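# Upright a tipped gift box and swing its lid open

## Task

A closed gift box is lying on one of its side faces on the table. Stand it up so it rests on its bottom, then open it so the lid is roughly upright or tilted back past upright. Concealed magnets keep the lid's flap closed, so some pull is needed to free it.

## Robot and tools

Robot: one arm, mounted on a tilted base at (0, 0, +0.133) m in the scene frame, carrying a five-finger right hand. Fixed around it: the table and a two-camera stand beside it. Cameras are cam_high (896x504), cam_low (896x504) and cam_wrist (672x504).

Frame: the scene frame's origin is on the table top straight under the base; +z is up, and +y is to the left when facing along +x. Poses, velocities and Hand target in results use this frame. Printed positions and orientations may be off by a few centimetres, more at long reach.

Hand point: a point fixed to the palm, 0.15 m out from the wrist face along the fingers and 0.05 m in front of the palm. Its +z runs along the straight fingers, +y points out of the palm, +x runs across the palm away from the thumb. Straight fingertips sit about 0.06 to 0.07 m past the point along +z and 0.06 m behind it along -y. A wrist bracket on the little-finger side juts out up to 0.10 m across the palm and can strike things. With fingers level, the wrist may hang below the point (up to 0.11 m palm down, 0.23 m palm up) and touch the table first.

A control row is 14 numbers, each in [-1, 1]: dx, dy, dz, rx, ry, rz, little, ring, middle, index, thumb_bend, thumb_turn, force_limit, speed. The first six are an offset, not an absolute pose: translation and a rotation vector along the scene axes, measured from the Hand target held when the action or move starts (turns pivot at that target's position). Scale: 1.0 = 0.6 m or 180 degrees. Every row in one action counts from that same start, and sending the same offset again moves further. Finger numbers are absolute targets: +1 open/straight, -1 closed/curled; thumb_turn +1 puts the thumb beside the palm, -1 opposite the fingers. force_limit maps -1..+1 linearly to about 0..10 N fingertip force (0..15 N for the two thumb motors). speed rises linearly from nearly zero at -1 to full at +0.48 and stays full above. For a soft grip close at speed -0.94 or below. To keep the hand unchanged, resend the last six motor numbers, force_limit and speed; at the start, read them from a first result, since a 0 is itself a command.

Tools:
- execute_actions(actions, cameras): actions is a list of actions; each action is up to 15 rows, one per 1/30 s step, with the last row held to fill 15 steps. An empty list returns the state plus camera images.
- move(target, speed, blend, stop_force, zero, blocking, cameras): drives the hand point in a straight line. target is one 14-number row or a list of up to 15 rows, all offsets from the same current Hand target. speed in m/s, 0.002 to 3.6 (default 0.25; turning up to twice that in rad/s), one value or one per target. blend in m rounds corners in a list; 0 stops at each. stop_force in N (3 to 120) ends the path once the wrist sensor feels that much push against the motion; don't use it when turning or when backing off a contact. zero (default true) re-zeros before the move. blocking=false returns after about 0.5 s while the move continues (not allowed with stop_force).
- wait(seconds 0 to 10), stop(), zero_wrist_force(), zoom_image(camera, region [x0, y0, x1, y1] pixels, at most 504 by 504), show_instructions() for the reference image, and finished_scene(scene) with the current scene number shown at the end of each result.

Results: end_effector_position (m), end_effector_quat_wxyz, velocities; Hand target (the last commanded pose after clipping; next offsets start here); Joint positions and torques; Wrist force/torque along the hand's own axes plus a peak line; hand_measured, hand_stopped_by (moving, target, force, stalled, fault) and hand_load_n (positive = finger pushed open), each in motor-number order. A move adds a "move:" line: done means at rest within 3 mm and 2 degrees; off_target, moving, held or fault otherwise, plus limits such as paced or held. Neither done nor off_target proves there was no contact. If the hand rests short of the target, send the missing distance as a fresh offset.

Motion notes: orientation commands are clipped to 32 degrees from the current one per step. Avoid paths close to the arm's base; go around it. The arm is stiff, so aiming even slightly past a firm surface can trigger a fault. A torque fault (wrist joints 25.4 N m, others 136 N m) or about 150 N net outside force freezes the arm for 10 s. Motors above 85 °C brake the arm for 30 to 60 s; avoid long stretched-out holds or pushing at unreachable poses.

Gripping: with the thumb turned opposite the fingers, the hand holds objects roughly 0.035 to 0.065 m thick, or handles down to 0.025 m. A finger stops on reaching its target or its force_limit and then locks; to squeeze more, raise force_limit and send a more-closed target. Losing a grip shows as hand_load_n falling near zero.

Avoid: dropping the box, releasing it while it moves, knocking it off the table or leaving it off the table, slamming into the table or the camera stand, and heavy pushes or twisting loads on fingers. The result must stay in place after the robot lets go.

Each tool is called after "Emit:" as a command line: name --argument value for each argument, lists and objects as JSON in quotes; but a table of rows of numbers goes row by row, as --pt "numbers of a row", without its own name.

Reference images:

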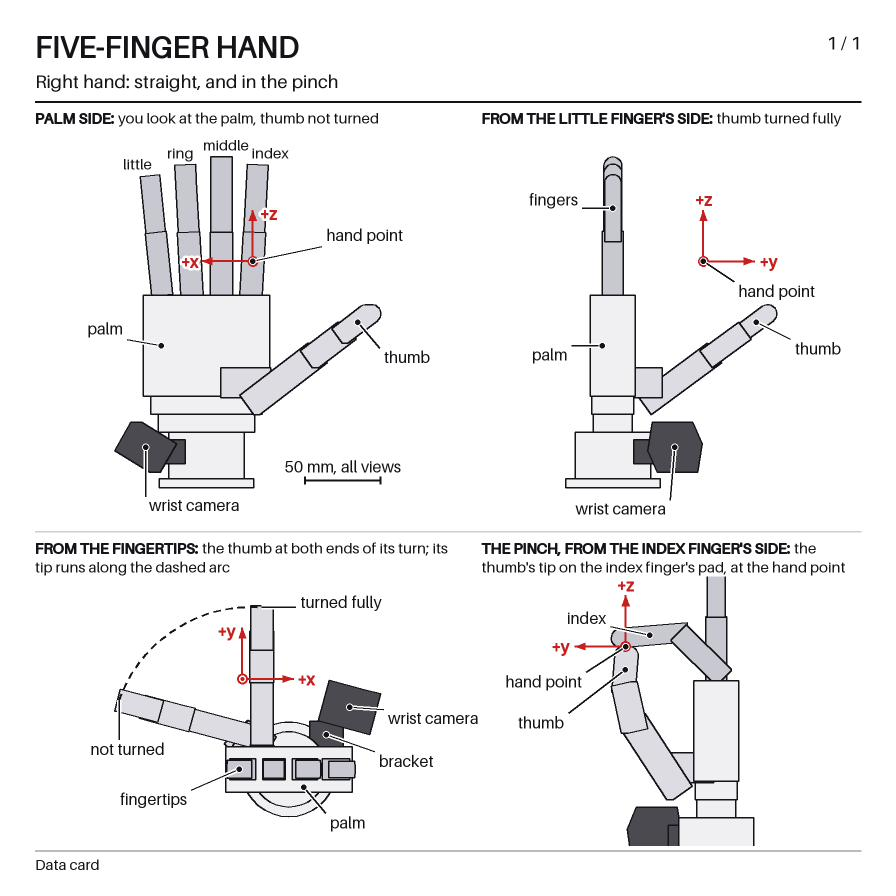

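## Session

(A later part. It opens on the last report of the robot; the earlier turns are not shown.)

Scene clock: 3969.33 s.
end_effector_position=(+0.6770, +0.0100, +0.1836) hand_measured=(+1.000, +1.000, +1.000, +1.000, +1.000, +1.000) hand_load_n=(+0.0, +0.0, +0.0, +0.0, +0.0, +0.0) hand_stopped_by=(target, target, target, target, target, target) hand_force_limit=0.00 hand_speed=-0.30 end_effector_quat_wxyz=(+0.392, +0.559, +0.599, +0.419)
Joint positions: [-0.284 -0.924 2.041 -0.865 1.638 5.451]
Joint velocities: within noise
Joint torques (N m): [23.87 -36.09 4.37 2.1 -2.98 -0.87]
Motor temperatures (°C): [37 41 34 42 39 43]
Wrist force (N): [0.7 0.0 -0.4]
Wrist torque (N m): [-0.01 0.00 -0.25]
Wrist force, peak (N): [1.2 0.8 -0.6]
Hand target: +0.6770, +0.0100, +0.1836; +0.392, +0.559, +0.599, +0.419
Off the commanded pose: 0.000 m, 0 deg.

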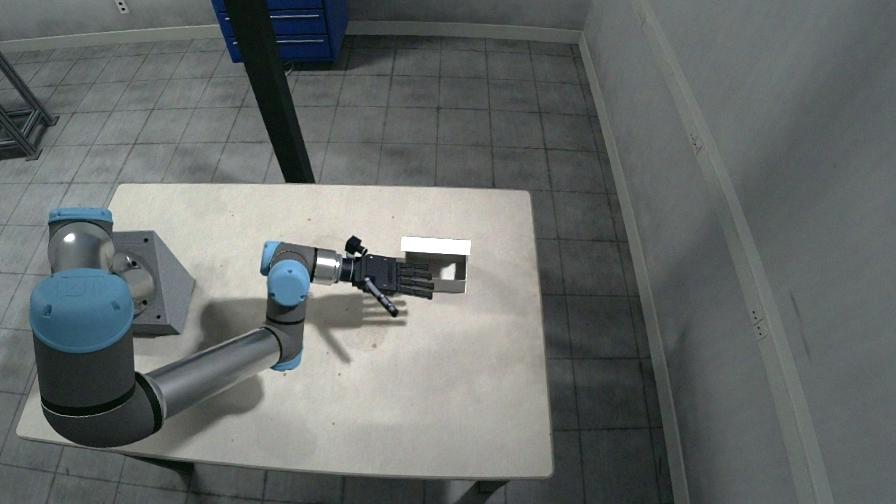

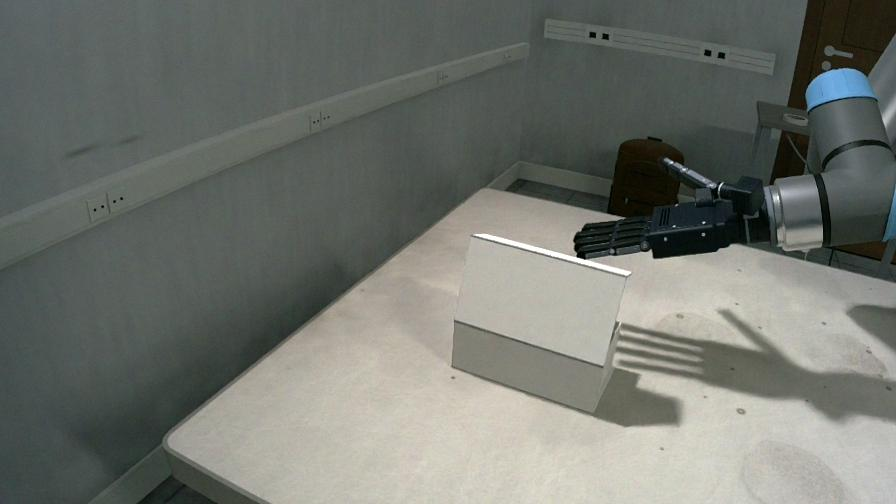

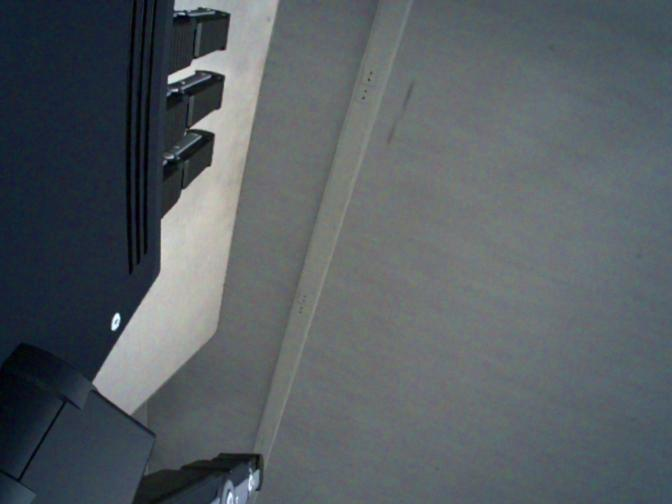

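Emit:
move --pt "0.03 0.0 0.0 0 0 0 1 1 1 1 1 1 0.0 -0.3" --pt "0.03 0.04 0.0 0 0 0 1 1 1 1 1 1 0.0 -0.3" --speed 0.03 --blend 0.005 --cameras '["cam_high","cam_low"]'

Emit:
zoom_image --camera "cam_high" --region '[370, 220, 480, 300]'

Emit:
zoom_image --camera "cam_low" --region '[440, 200, 660, 420]'

Scene clock: 3984.10 s.
end_effector_position=(+0.6951, +0.0341, +0.1836) hand_measured=(+1.000, +1.000, +1.000, +1.000, +1.000, +1.000) hand_load_n=(+0.0, +0.0, +0.0, +0.0, +0.0, +0.5) hand_stopped_by=(target, target, target, target, target, target) hand_force_limit=0.00 hand_speed=-0.30 end_effector_quat_wxyz=(+0.392, +0.559, +0.599, +0.419)
Joint positions: [-0.239 -0.859 1.973 -0.861 1.682 5.462]
Joint torques (N m): [22.73 -37.75 0.95 0.99 -3.38 0.42]
Wrist force (N): [0.9 0.4 -0.3]
Wrist torque (N m): [0.04 -0.04 -0.21]
Wrist force, peak (N): [1.7 0.2 -0.5]
Hand target: +0.6950, +0.0340, +0.1836; +0.392, +0.559, +0.599, +0.419
Off the commanded pose: 0.000 m, 0 deg.
move: done
Images, in order (width x height): cam_high 896x504, cam_low 896x504.

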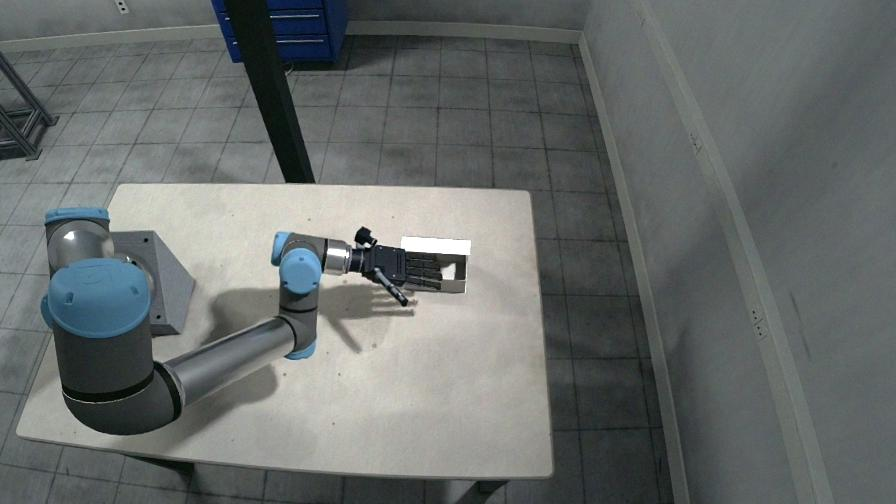

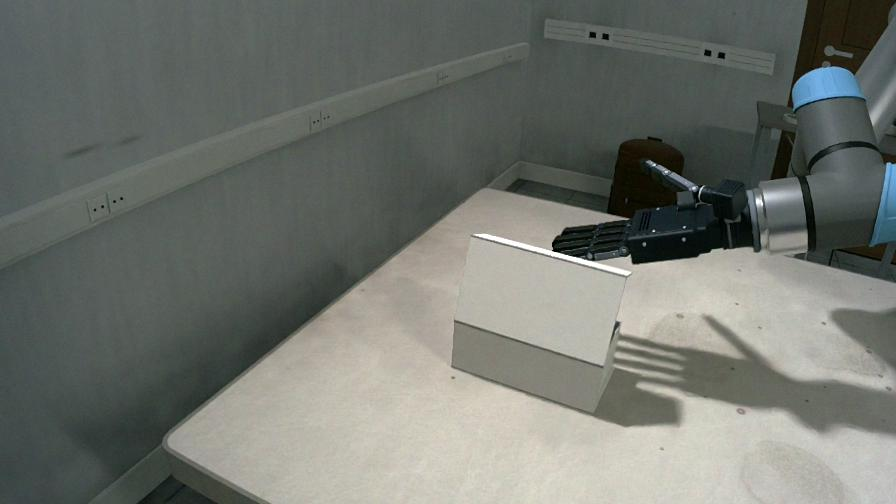

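Scaled by 4.582 from the camera's 896x504 image, which has a finer 1280x720 frame.

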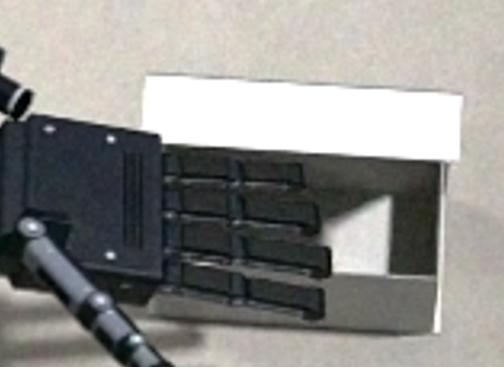

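Scaled by 2.291 from the camera's 896x504 image, which has a finer 1280x720 frame.

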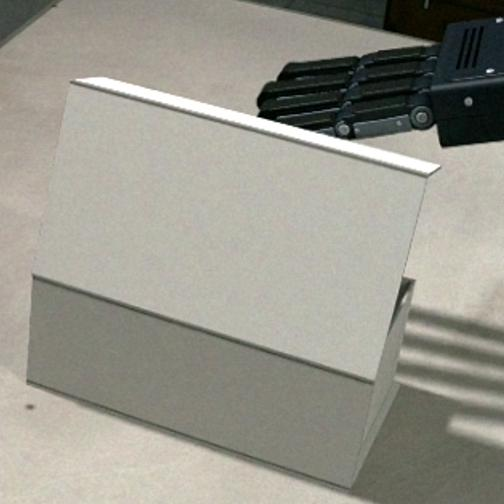

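Emit:
move --pt "-0.0167 0.0 0.0 0 0 0 1 1 1 1 1 1 0.0 -0.3" --pt "-0.0167 0.0283 0.0 0 0 0 1 1 1 1 1 1 0.0 -0.3" --speed 0.02 --blend 0.004 --cameras '["cam_high","cam_low"]'

Emit:
zoom_image --camera "cam_high" --region '[370, 220, 480, 300]'

Emit:
zoom_image --camera "cam_low" --region '[440, 200, 660, 420]'

Scene clock: 4008.03 s.
end_effector_position=(+0.6850, +0.0511, +0.1836) hand_measured=(+1.000, +1.000, +1.000, +1.000, +1.000, +1.000) hand_load_n=(+0.0, +0.0, +0.0, +0.0, +0.0, +0.0) hand_stopped_by=(target, target, target, target, target, target) hand_force_limit=0.00 hand_speed=-0.30 end_effector_quat_wxyz=(+0.392, +0.559, +0.599, +0.419)
Joint positions: [-0.214 -0.837 1.99 -0.9 1.706 5.469]
Joint torques (N m): [24.49 -36.81 -0.57 -0.49 -2.85 0.71]
Wrist force (N): [0.7 0.8 -0.6]
Wrist torque (N m): [0.09 0.00 -0.23]
Wrist force, peak (N): [1.3 0.4 -0.7]
Hand target: +0.6850, +0.0510, +0.1836; +0.392, +0.559, +0.599, +0.419
Off the commanded pose: 0.000 m, 0 deg.
move: done
Images, in order (width x height): cam_high 896x504, cam_low 896x504.

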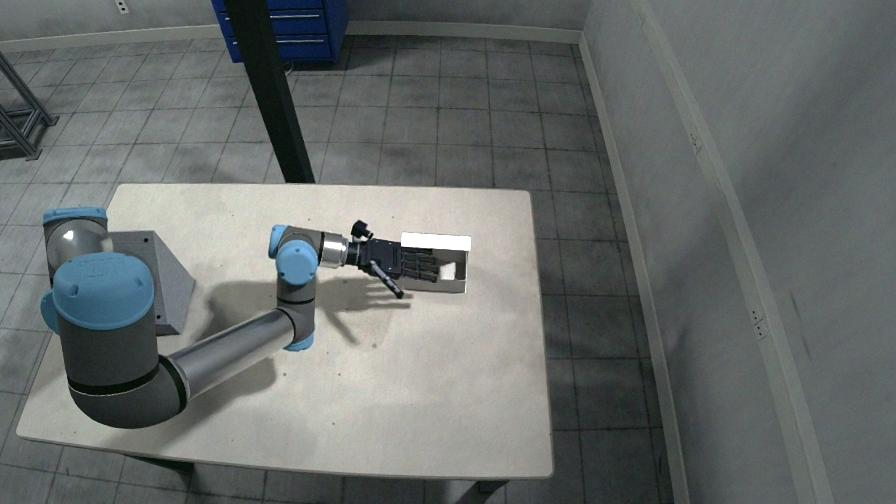

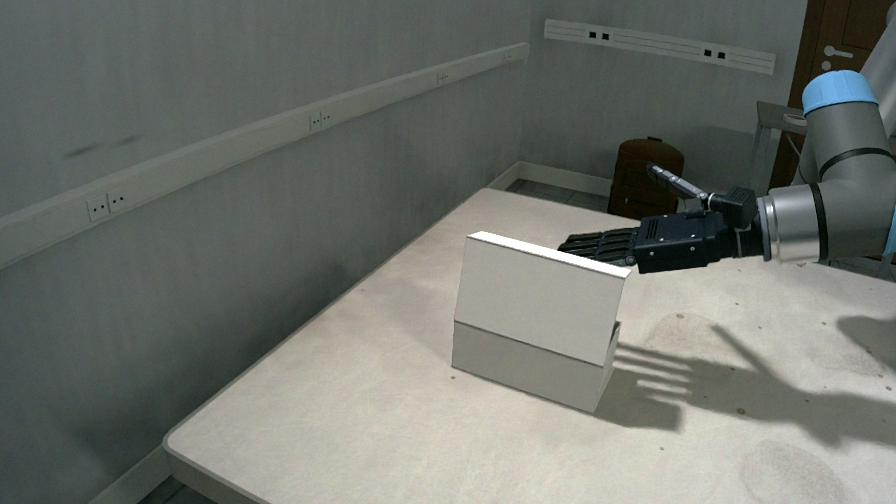

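Scaled by 4.582 from the camera's 896x504 image, which has a finer 1280x720 frame.

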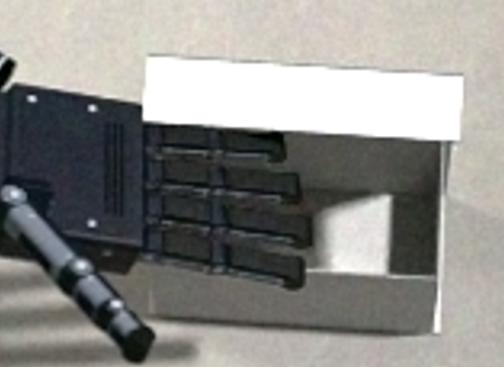

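Scaled by 2.291 from the camera's 896x504 image, which has a finer 1280x720 frame.

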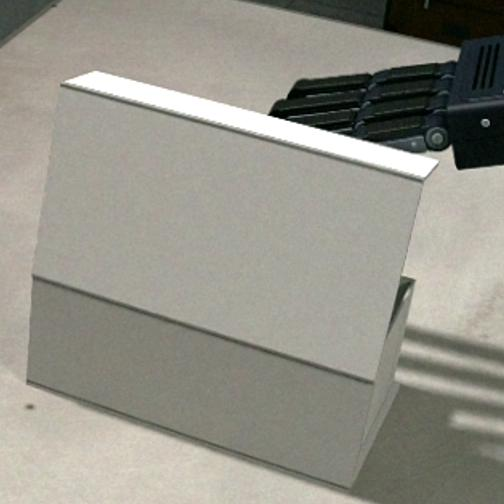

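Emit:
move --target '[0.0, 0.02, 0.005, 0,0,0, 1,1,1,1,1,1, 0.0, -0.3]' --speed 0.02 --cameras '["cam_high","cam_low"]'

Emit:
zoom_image --camera "cam_high" --region '[370, 220, 480, 300]'

Emit:
zoom_image --camera "cam_low" --region '[440, 200, 660, 420]'

Scene clock: 4013.83 s.
end_effector_position=(+0.6850, +0.0631, +0.1866) hand_measured=(+1.000, +1.000, +1.000, +1.000, +1.000, +1.000) hand_load_n=(+0.0, +0.0, +0.0, +0.0, +0.0, +0.0) hand_stopped_by=(target, target, target, target, target, target) hand_force_limit=0.00 hand_speed=-0.30 end_effector_quat_wxyz=(+0.392, +0.559, +0.599, +0.419)
Joint positions: [-0.189 -0.818 1.979 -0.907 1.73 5.475]
Joint torques (N m): [26.1 -36.86 0.3 -1.79 -3 0.56]
Wrist force (N): [0.8 0.2 -0.4]
Wrist torque (N m): [0.04 -0.02 -0.23]
Wrist force, peak (N): [1.2 0.5 -0.6]
Hand target: +0.6850, +0.0630, +0.1866; +0.392, +0.559, +0.599, +0.419
Off the commanded pose: 0.000 m, 0 deg.
move: done
Images, in order (width x height): cam_high 896x504, cam_low 896x504.

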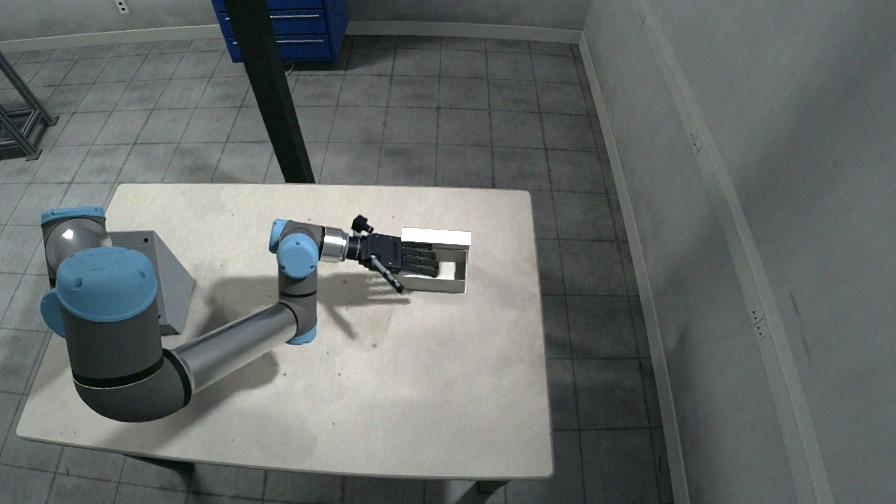

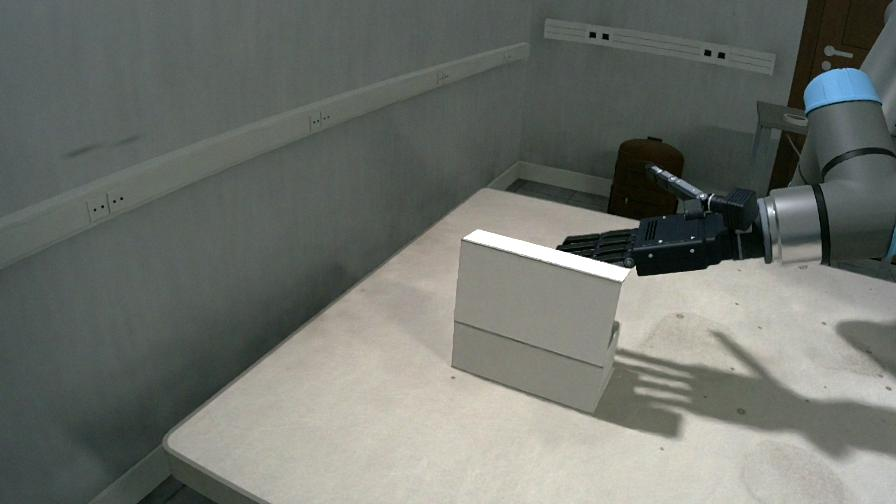

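Scaled by 4.582 from the camera's 896x504 image, which has a finer 1280x720 frame.

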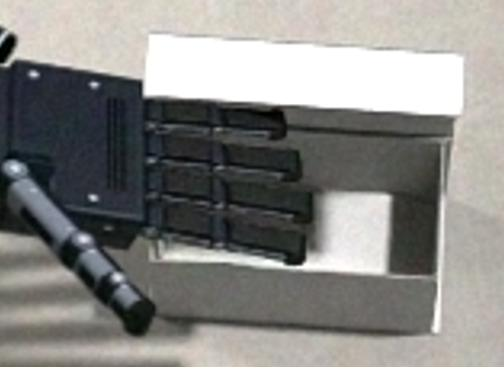

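Scaled by 2.291 from the camera's 896x504 image, which has a finer 1280x720 frame.

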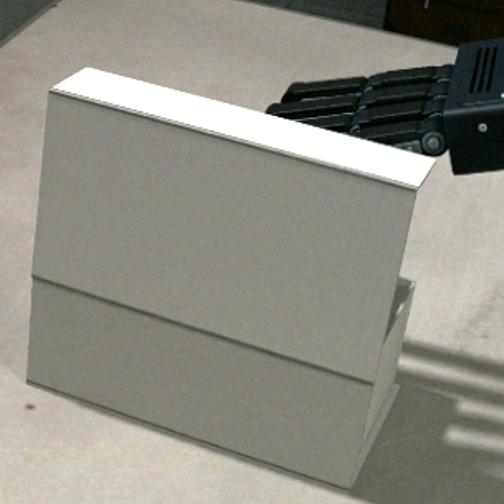

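Emit:
move --target '[0.0, 0.025, 0.007, 0,0,0, 1,1,1,1,1,1, 0.0, -0.3]' --speed 0.02 --cameras '["cam_high","cam_low"]'

Emit:
zoom_image --camera "cam_high" --region '[370, 220, 480, 300]'

Emit:
zoom_image --camera "cam_low" --region '[440, 200, 660, 420]'

Scene clock: 4018.63 s.
end_effector_position=(+0.6850, +0.0781, +0.1908) hand_measured=(+1.000, +1.000, +1.000, +1.000, +1.000, +1.000) hand_load_n=(+0.0, +0.0, +0.0, +0.0, +0.0, +0.0) hand_stopped_by=(target, target, target, target, target, target) hand_force_limit=0.00 hand_speed=-0.30 end_effector_quat_wxyz=(+0.392, +0.559, +0.599, +0.419)
Joint positions: [-0.157 -0.795 1.964 -0.914 1.761 5.483]
Joint torques (N m): [28.13 -37.74 0.86 -2.09 -3 0.46]
Wrist force (N): [0.8 0.4 -0.4]
Wrist torque (N m): [0.07 -0.03 -0.22]
Wrist force, peak (N): [1.2 0.5 -0.6]
Hand target: +0.6850, +0.0780, +0.1908; +0.392, +0.559, +0.599, +0.419
Off the commanded pose: 0.000 m, 0 deg.
move: done
Images, in order (width x height): cam_high 896x504, cam_low 896x504.

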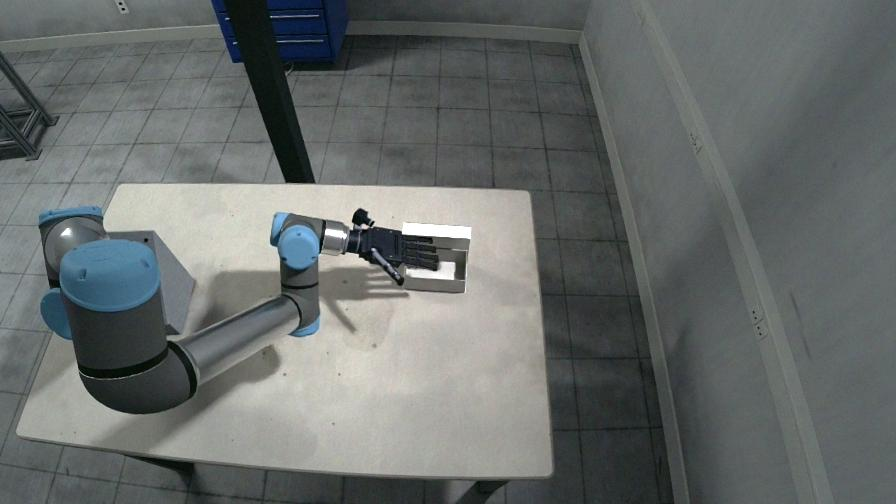

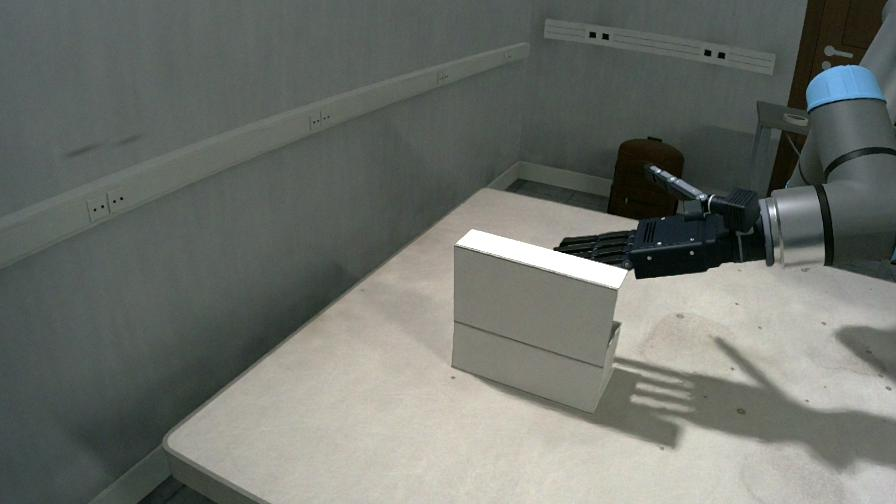

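Scaled by 4.582 from the camera's 896x504 image, which has a finer 1280x720 frame.

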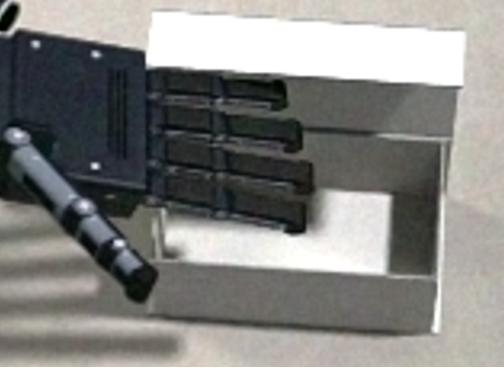

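Scaled by 2.291 from the camera's 896x504 image, which has a finer 1280x720 frame.

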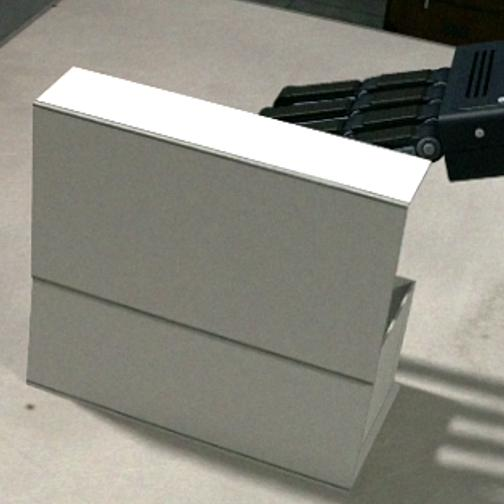

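Emit:
move --target '[0.0, 0.025, 0.004, 0,0,0, 1,1,1,1,1,1, 0.0, -0.3]' --speed 0.02 --cameras '["cam_high","cam_low"]'

Emit:
zoom_image --camera "cam_high" --region '[370, 210, 480, 300]'

Emit:
zoom_image --camera "cam_low" --region '[440, 200, 660, 420]'

Scene clock: 4023.87 s.
end_effector_position=(+0.6850, +0.0931, +0.1932) hand_measured=(+1.000, +1.000, +1.000, +1.000, +1.000, +1.000) hand_load_n=(+0.0, +0.0, +0.0, +0.0, +0.0, +0.0) hand_stopped_by=(target, target, target, target, target, target) hand_force_limit=0.00 hand_speed=-0.30 end_effector_quat_wxyz=(+0.392, +0.559, +0.599, +0.419)
Joint positions: [-0.129 -0.769 1.948 -0.922 1.788 5.49]
Joint torques (N m): [26.81 -36.75 1.09 -1.96 -2.93 0.67]
Wrist force (N): [0.8 0.2 -0.4]
Wrist torque (N m): [0.03 -0.03 -0.21]
Wrist force, peak (N): [1.4 0.3 -0.4]
Hand target: +0.6850, +0.0930, +0.1932; +0.392, +0.559, +0.599, +0.419
Off the commanded pose: 0.000 m, 0 deg.
move: done
Images, in order (width x height): cam_high 896x504, cam_low 896x504.

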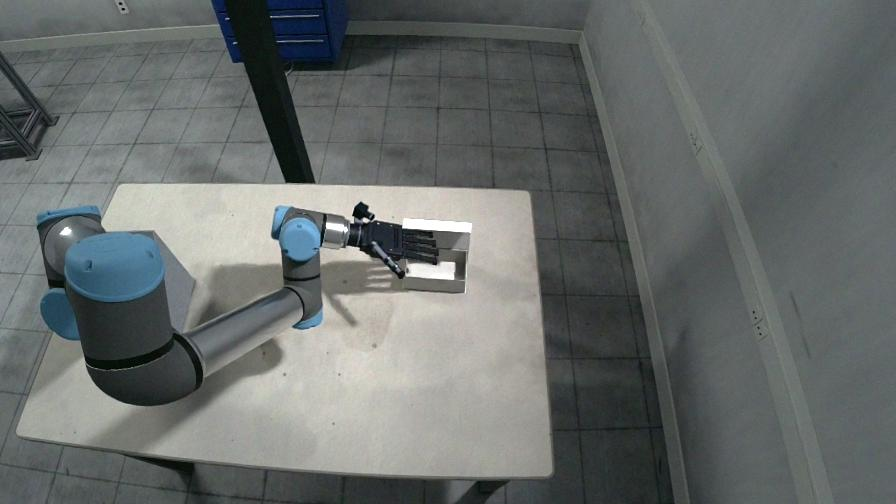

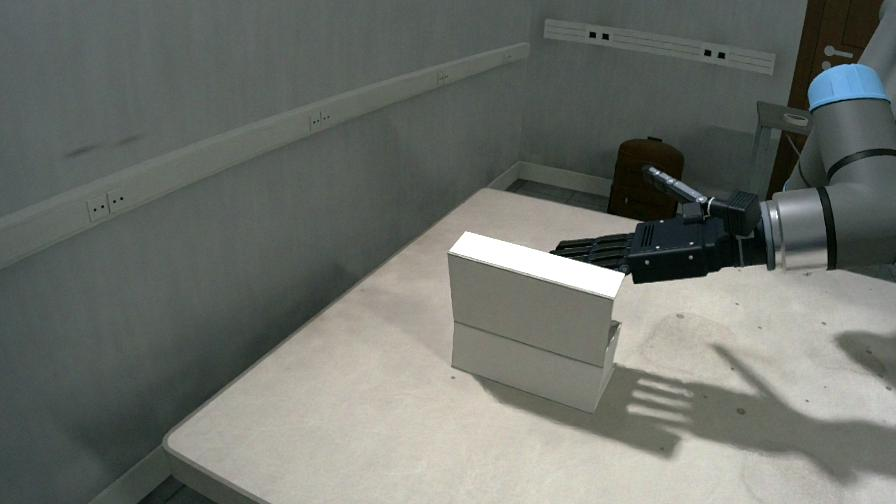

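Scaled by 4.582 from the camera's 896x504 image, which has a finer 1280x720 frame.

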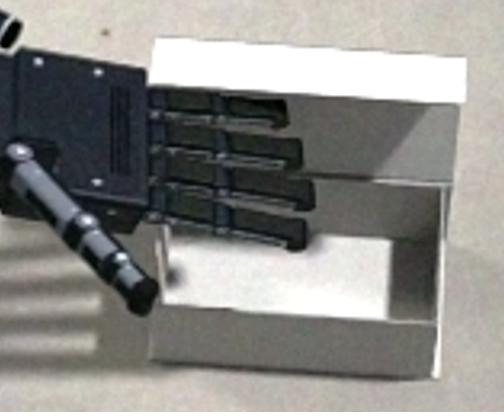

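Scaled by 2.291 from the camera's 896x504 image, which has a finer 1280x720 frame.

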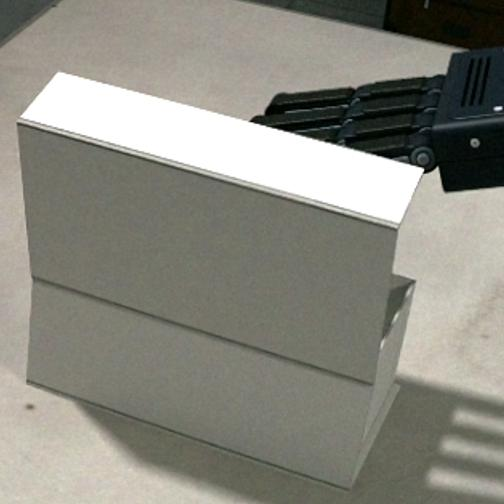

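Emit:
move --pt "0.0 -0.025 0.0 0 0 0 1 1 1 1 1 1 0.0 -0.3" --pt "-0.05 -0.12 0.08 0 0 0 1 1 1 1 1 1 0.0 -0.3" --speed '[0.03, 0.15]' --blend 0.005 --cameras '["cam_high","cam_low"]'

Emit:
zoom_image --camera "cam_high" --region '[370, 210, 480, 300]'

Emit:
zoom_image --camera "cam_low" --region '[440, 200, 660, 420]'

Scene clock: 4034.57 s.
end_effector_position=(+0.6550, +0.0211, +0.2411) hand_measured=(+1.000, +1.000, +1.000, +1.000, +1.000, +1.000) hand_load_n=(+0.0, +0.0, +0.0, +0.0, +0.0, +0.0) hand_stopped_by=(target, target, target, target, target, target) hand_force_limit=0.00 hand_speed=-0.30 end_effector_quat_wxyz=(+0.392, +0.559, +0.599, +0.419)
Joint positions: [-0.165 -1.01 2.072 -0.806 1.753 5.481]
Joint torques (N m): [35.33 -33.31 -7.07 -2.3 0.16 -0.26]
Wrist force (N): [1.1 0.3 -0.3]
Wrist torque (N m): [0.05 -0.06 -0.12]
Wrist force, peak (N): [1.8 -0.3 0.6]
Hand target: +0.6550, +0.0210, +0.2412; +0.392, +0.559, +0.599, +0.419
Off the commanded pose: 0.000 m, 0 deg.
move: done
Images, in order (width x height): cam_high 896x504, cam_low 896x504.

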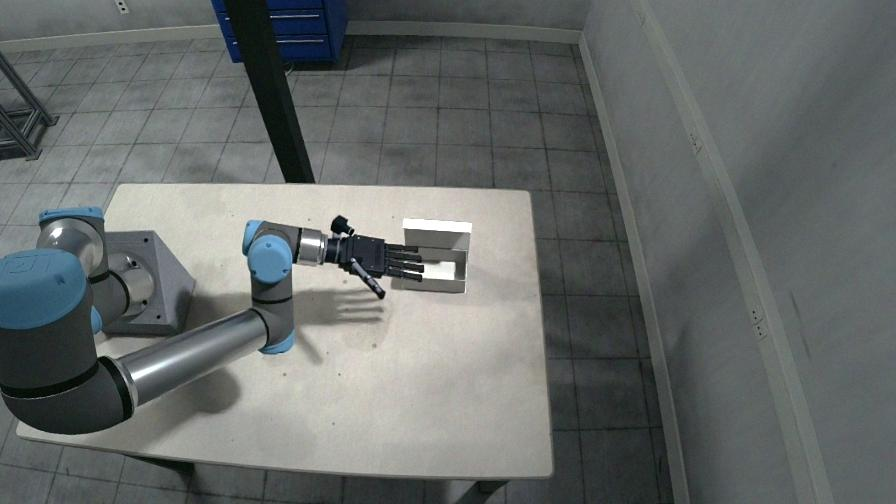

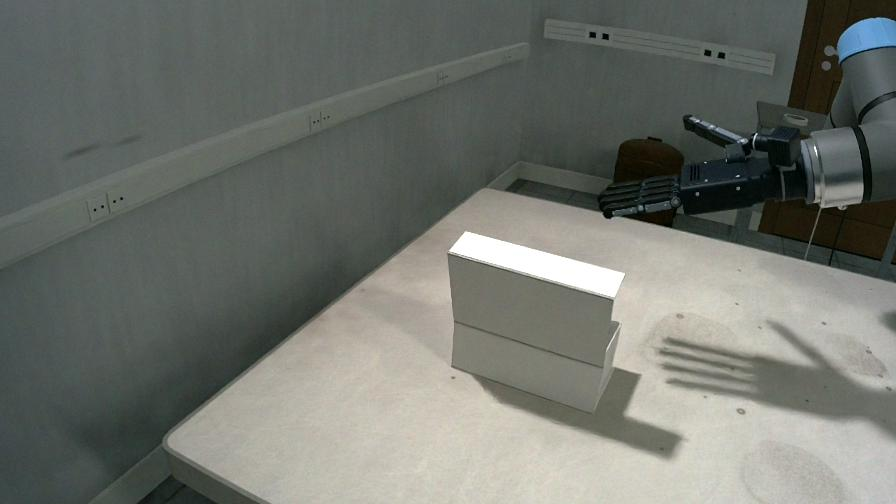

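Scaled by 4.582 from the camera's 896x504 image, which has a finer 1280x720 frame.

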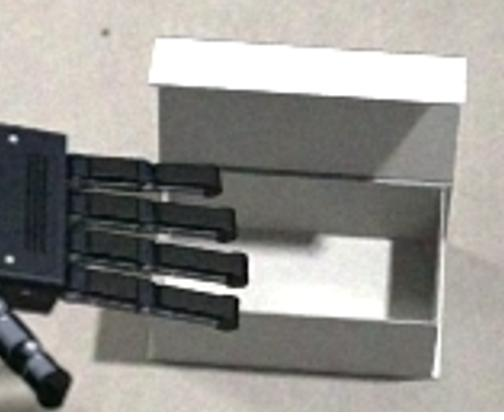

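Scaled by 2.291 from the camera's 896x504 image, which has a finer 1280x720 frame.

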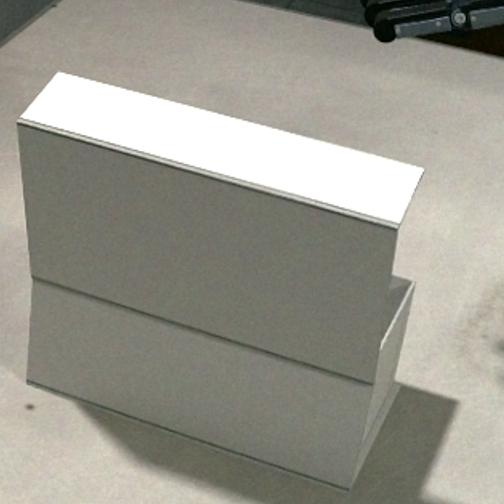

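Emit:
finished_scene --scene 1

The scene is finished: the task was done.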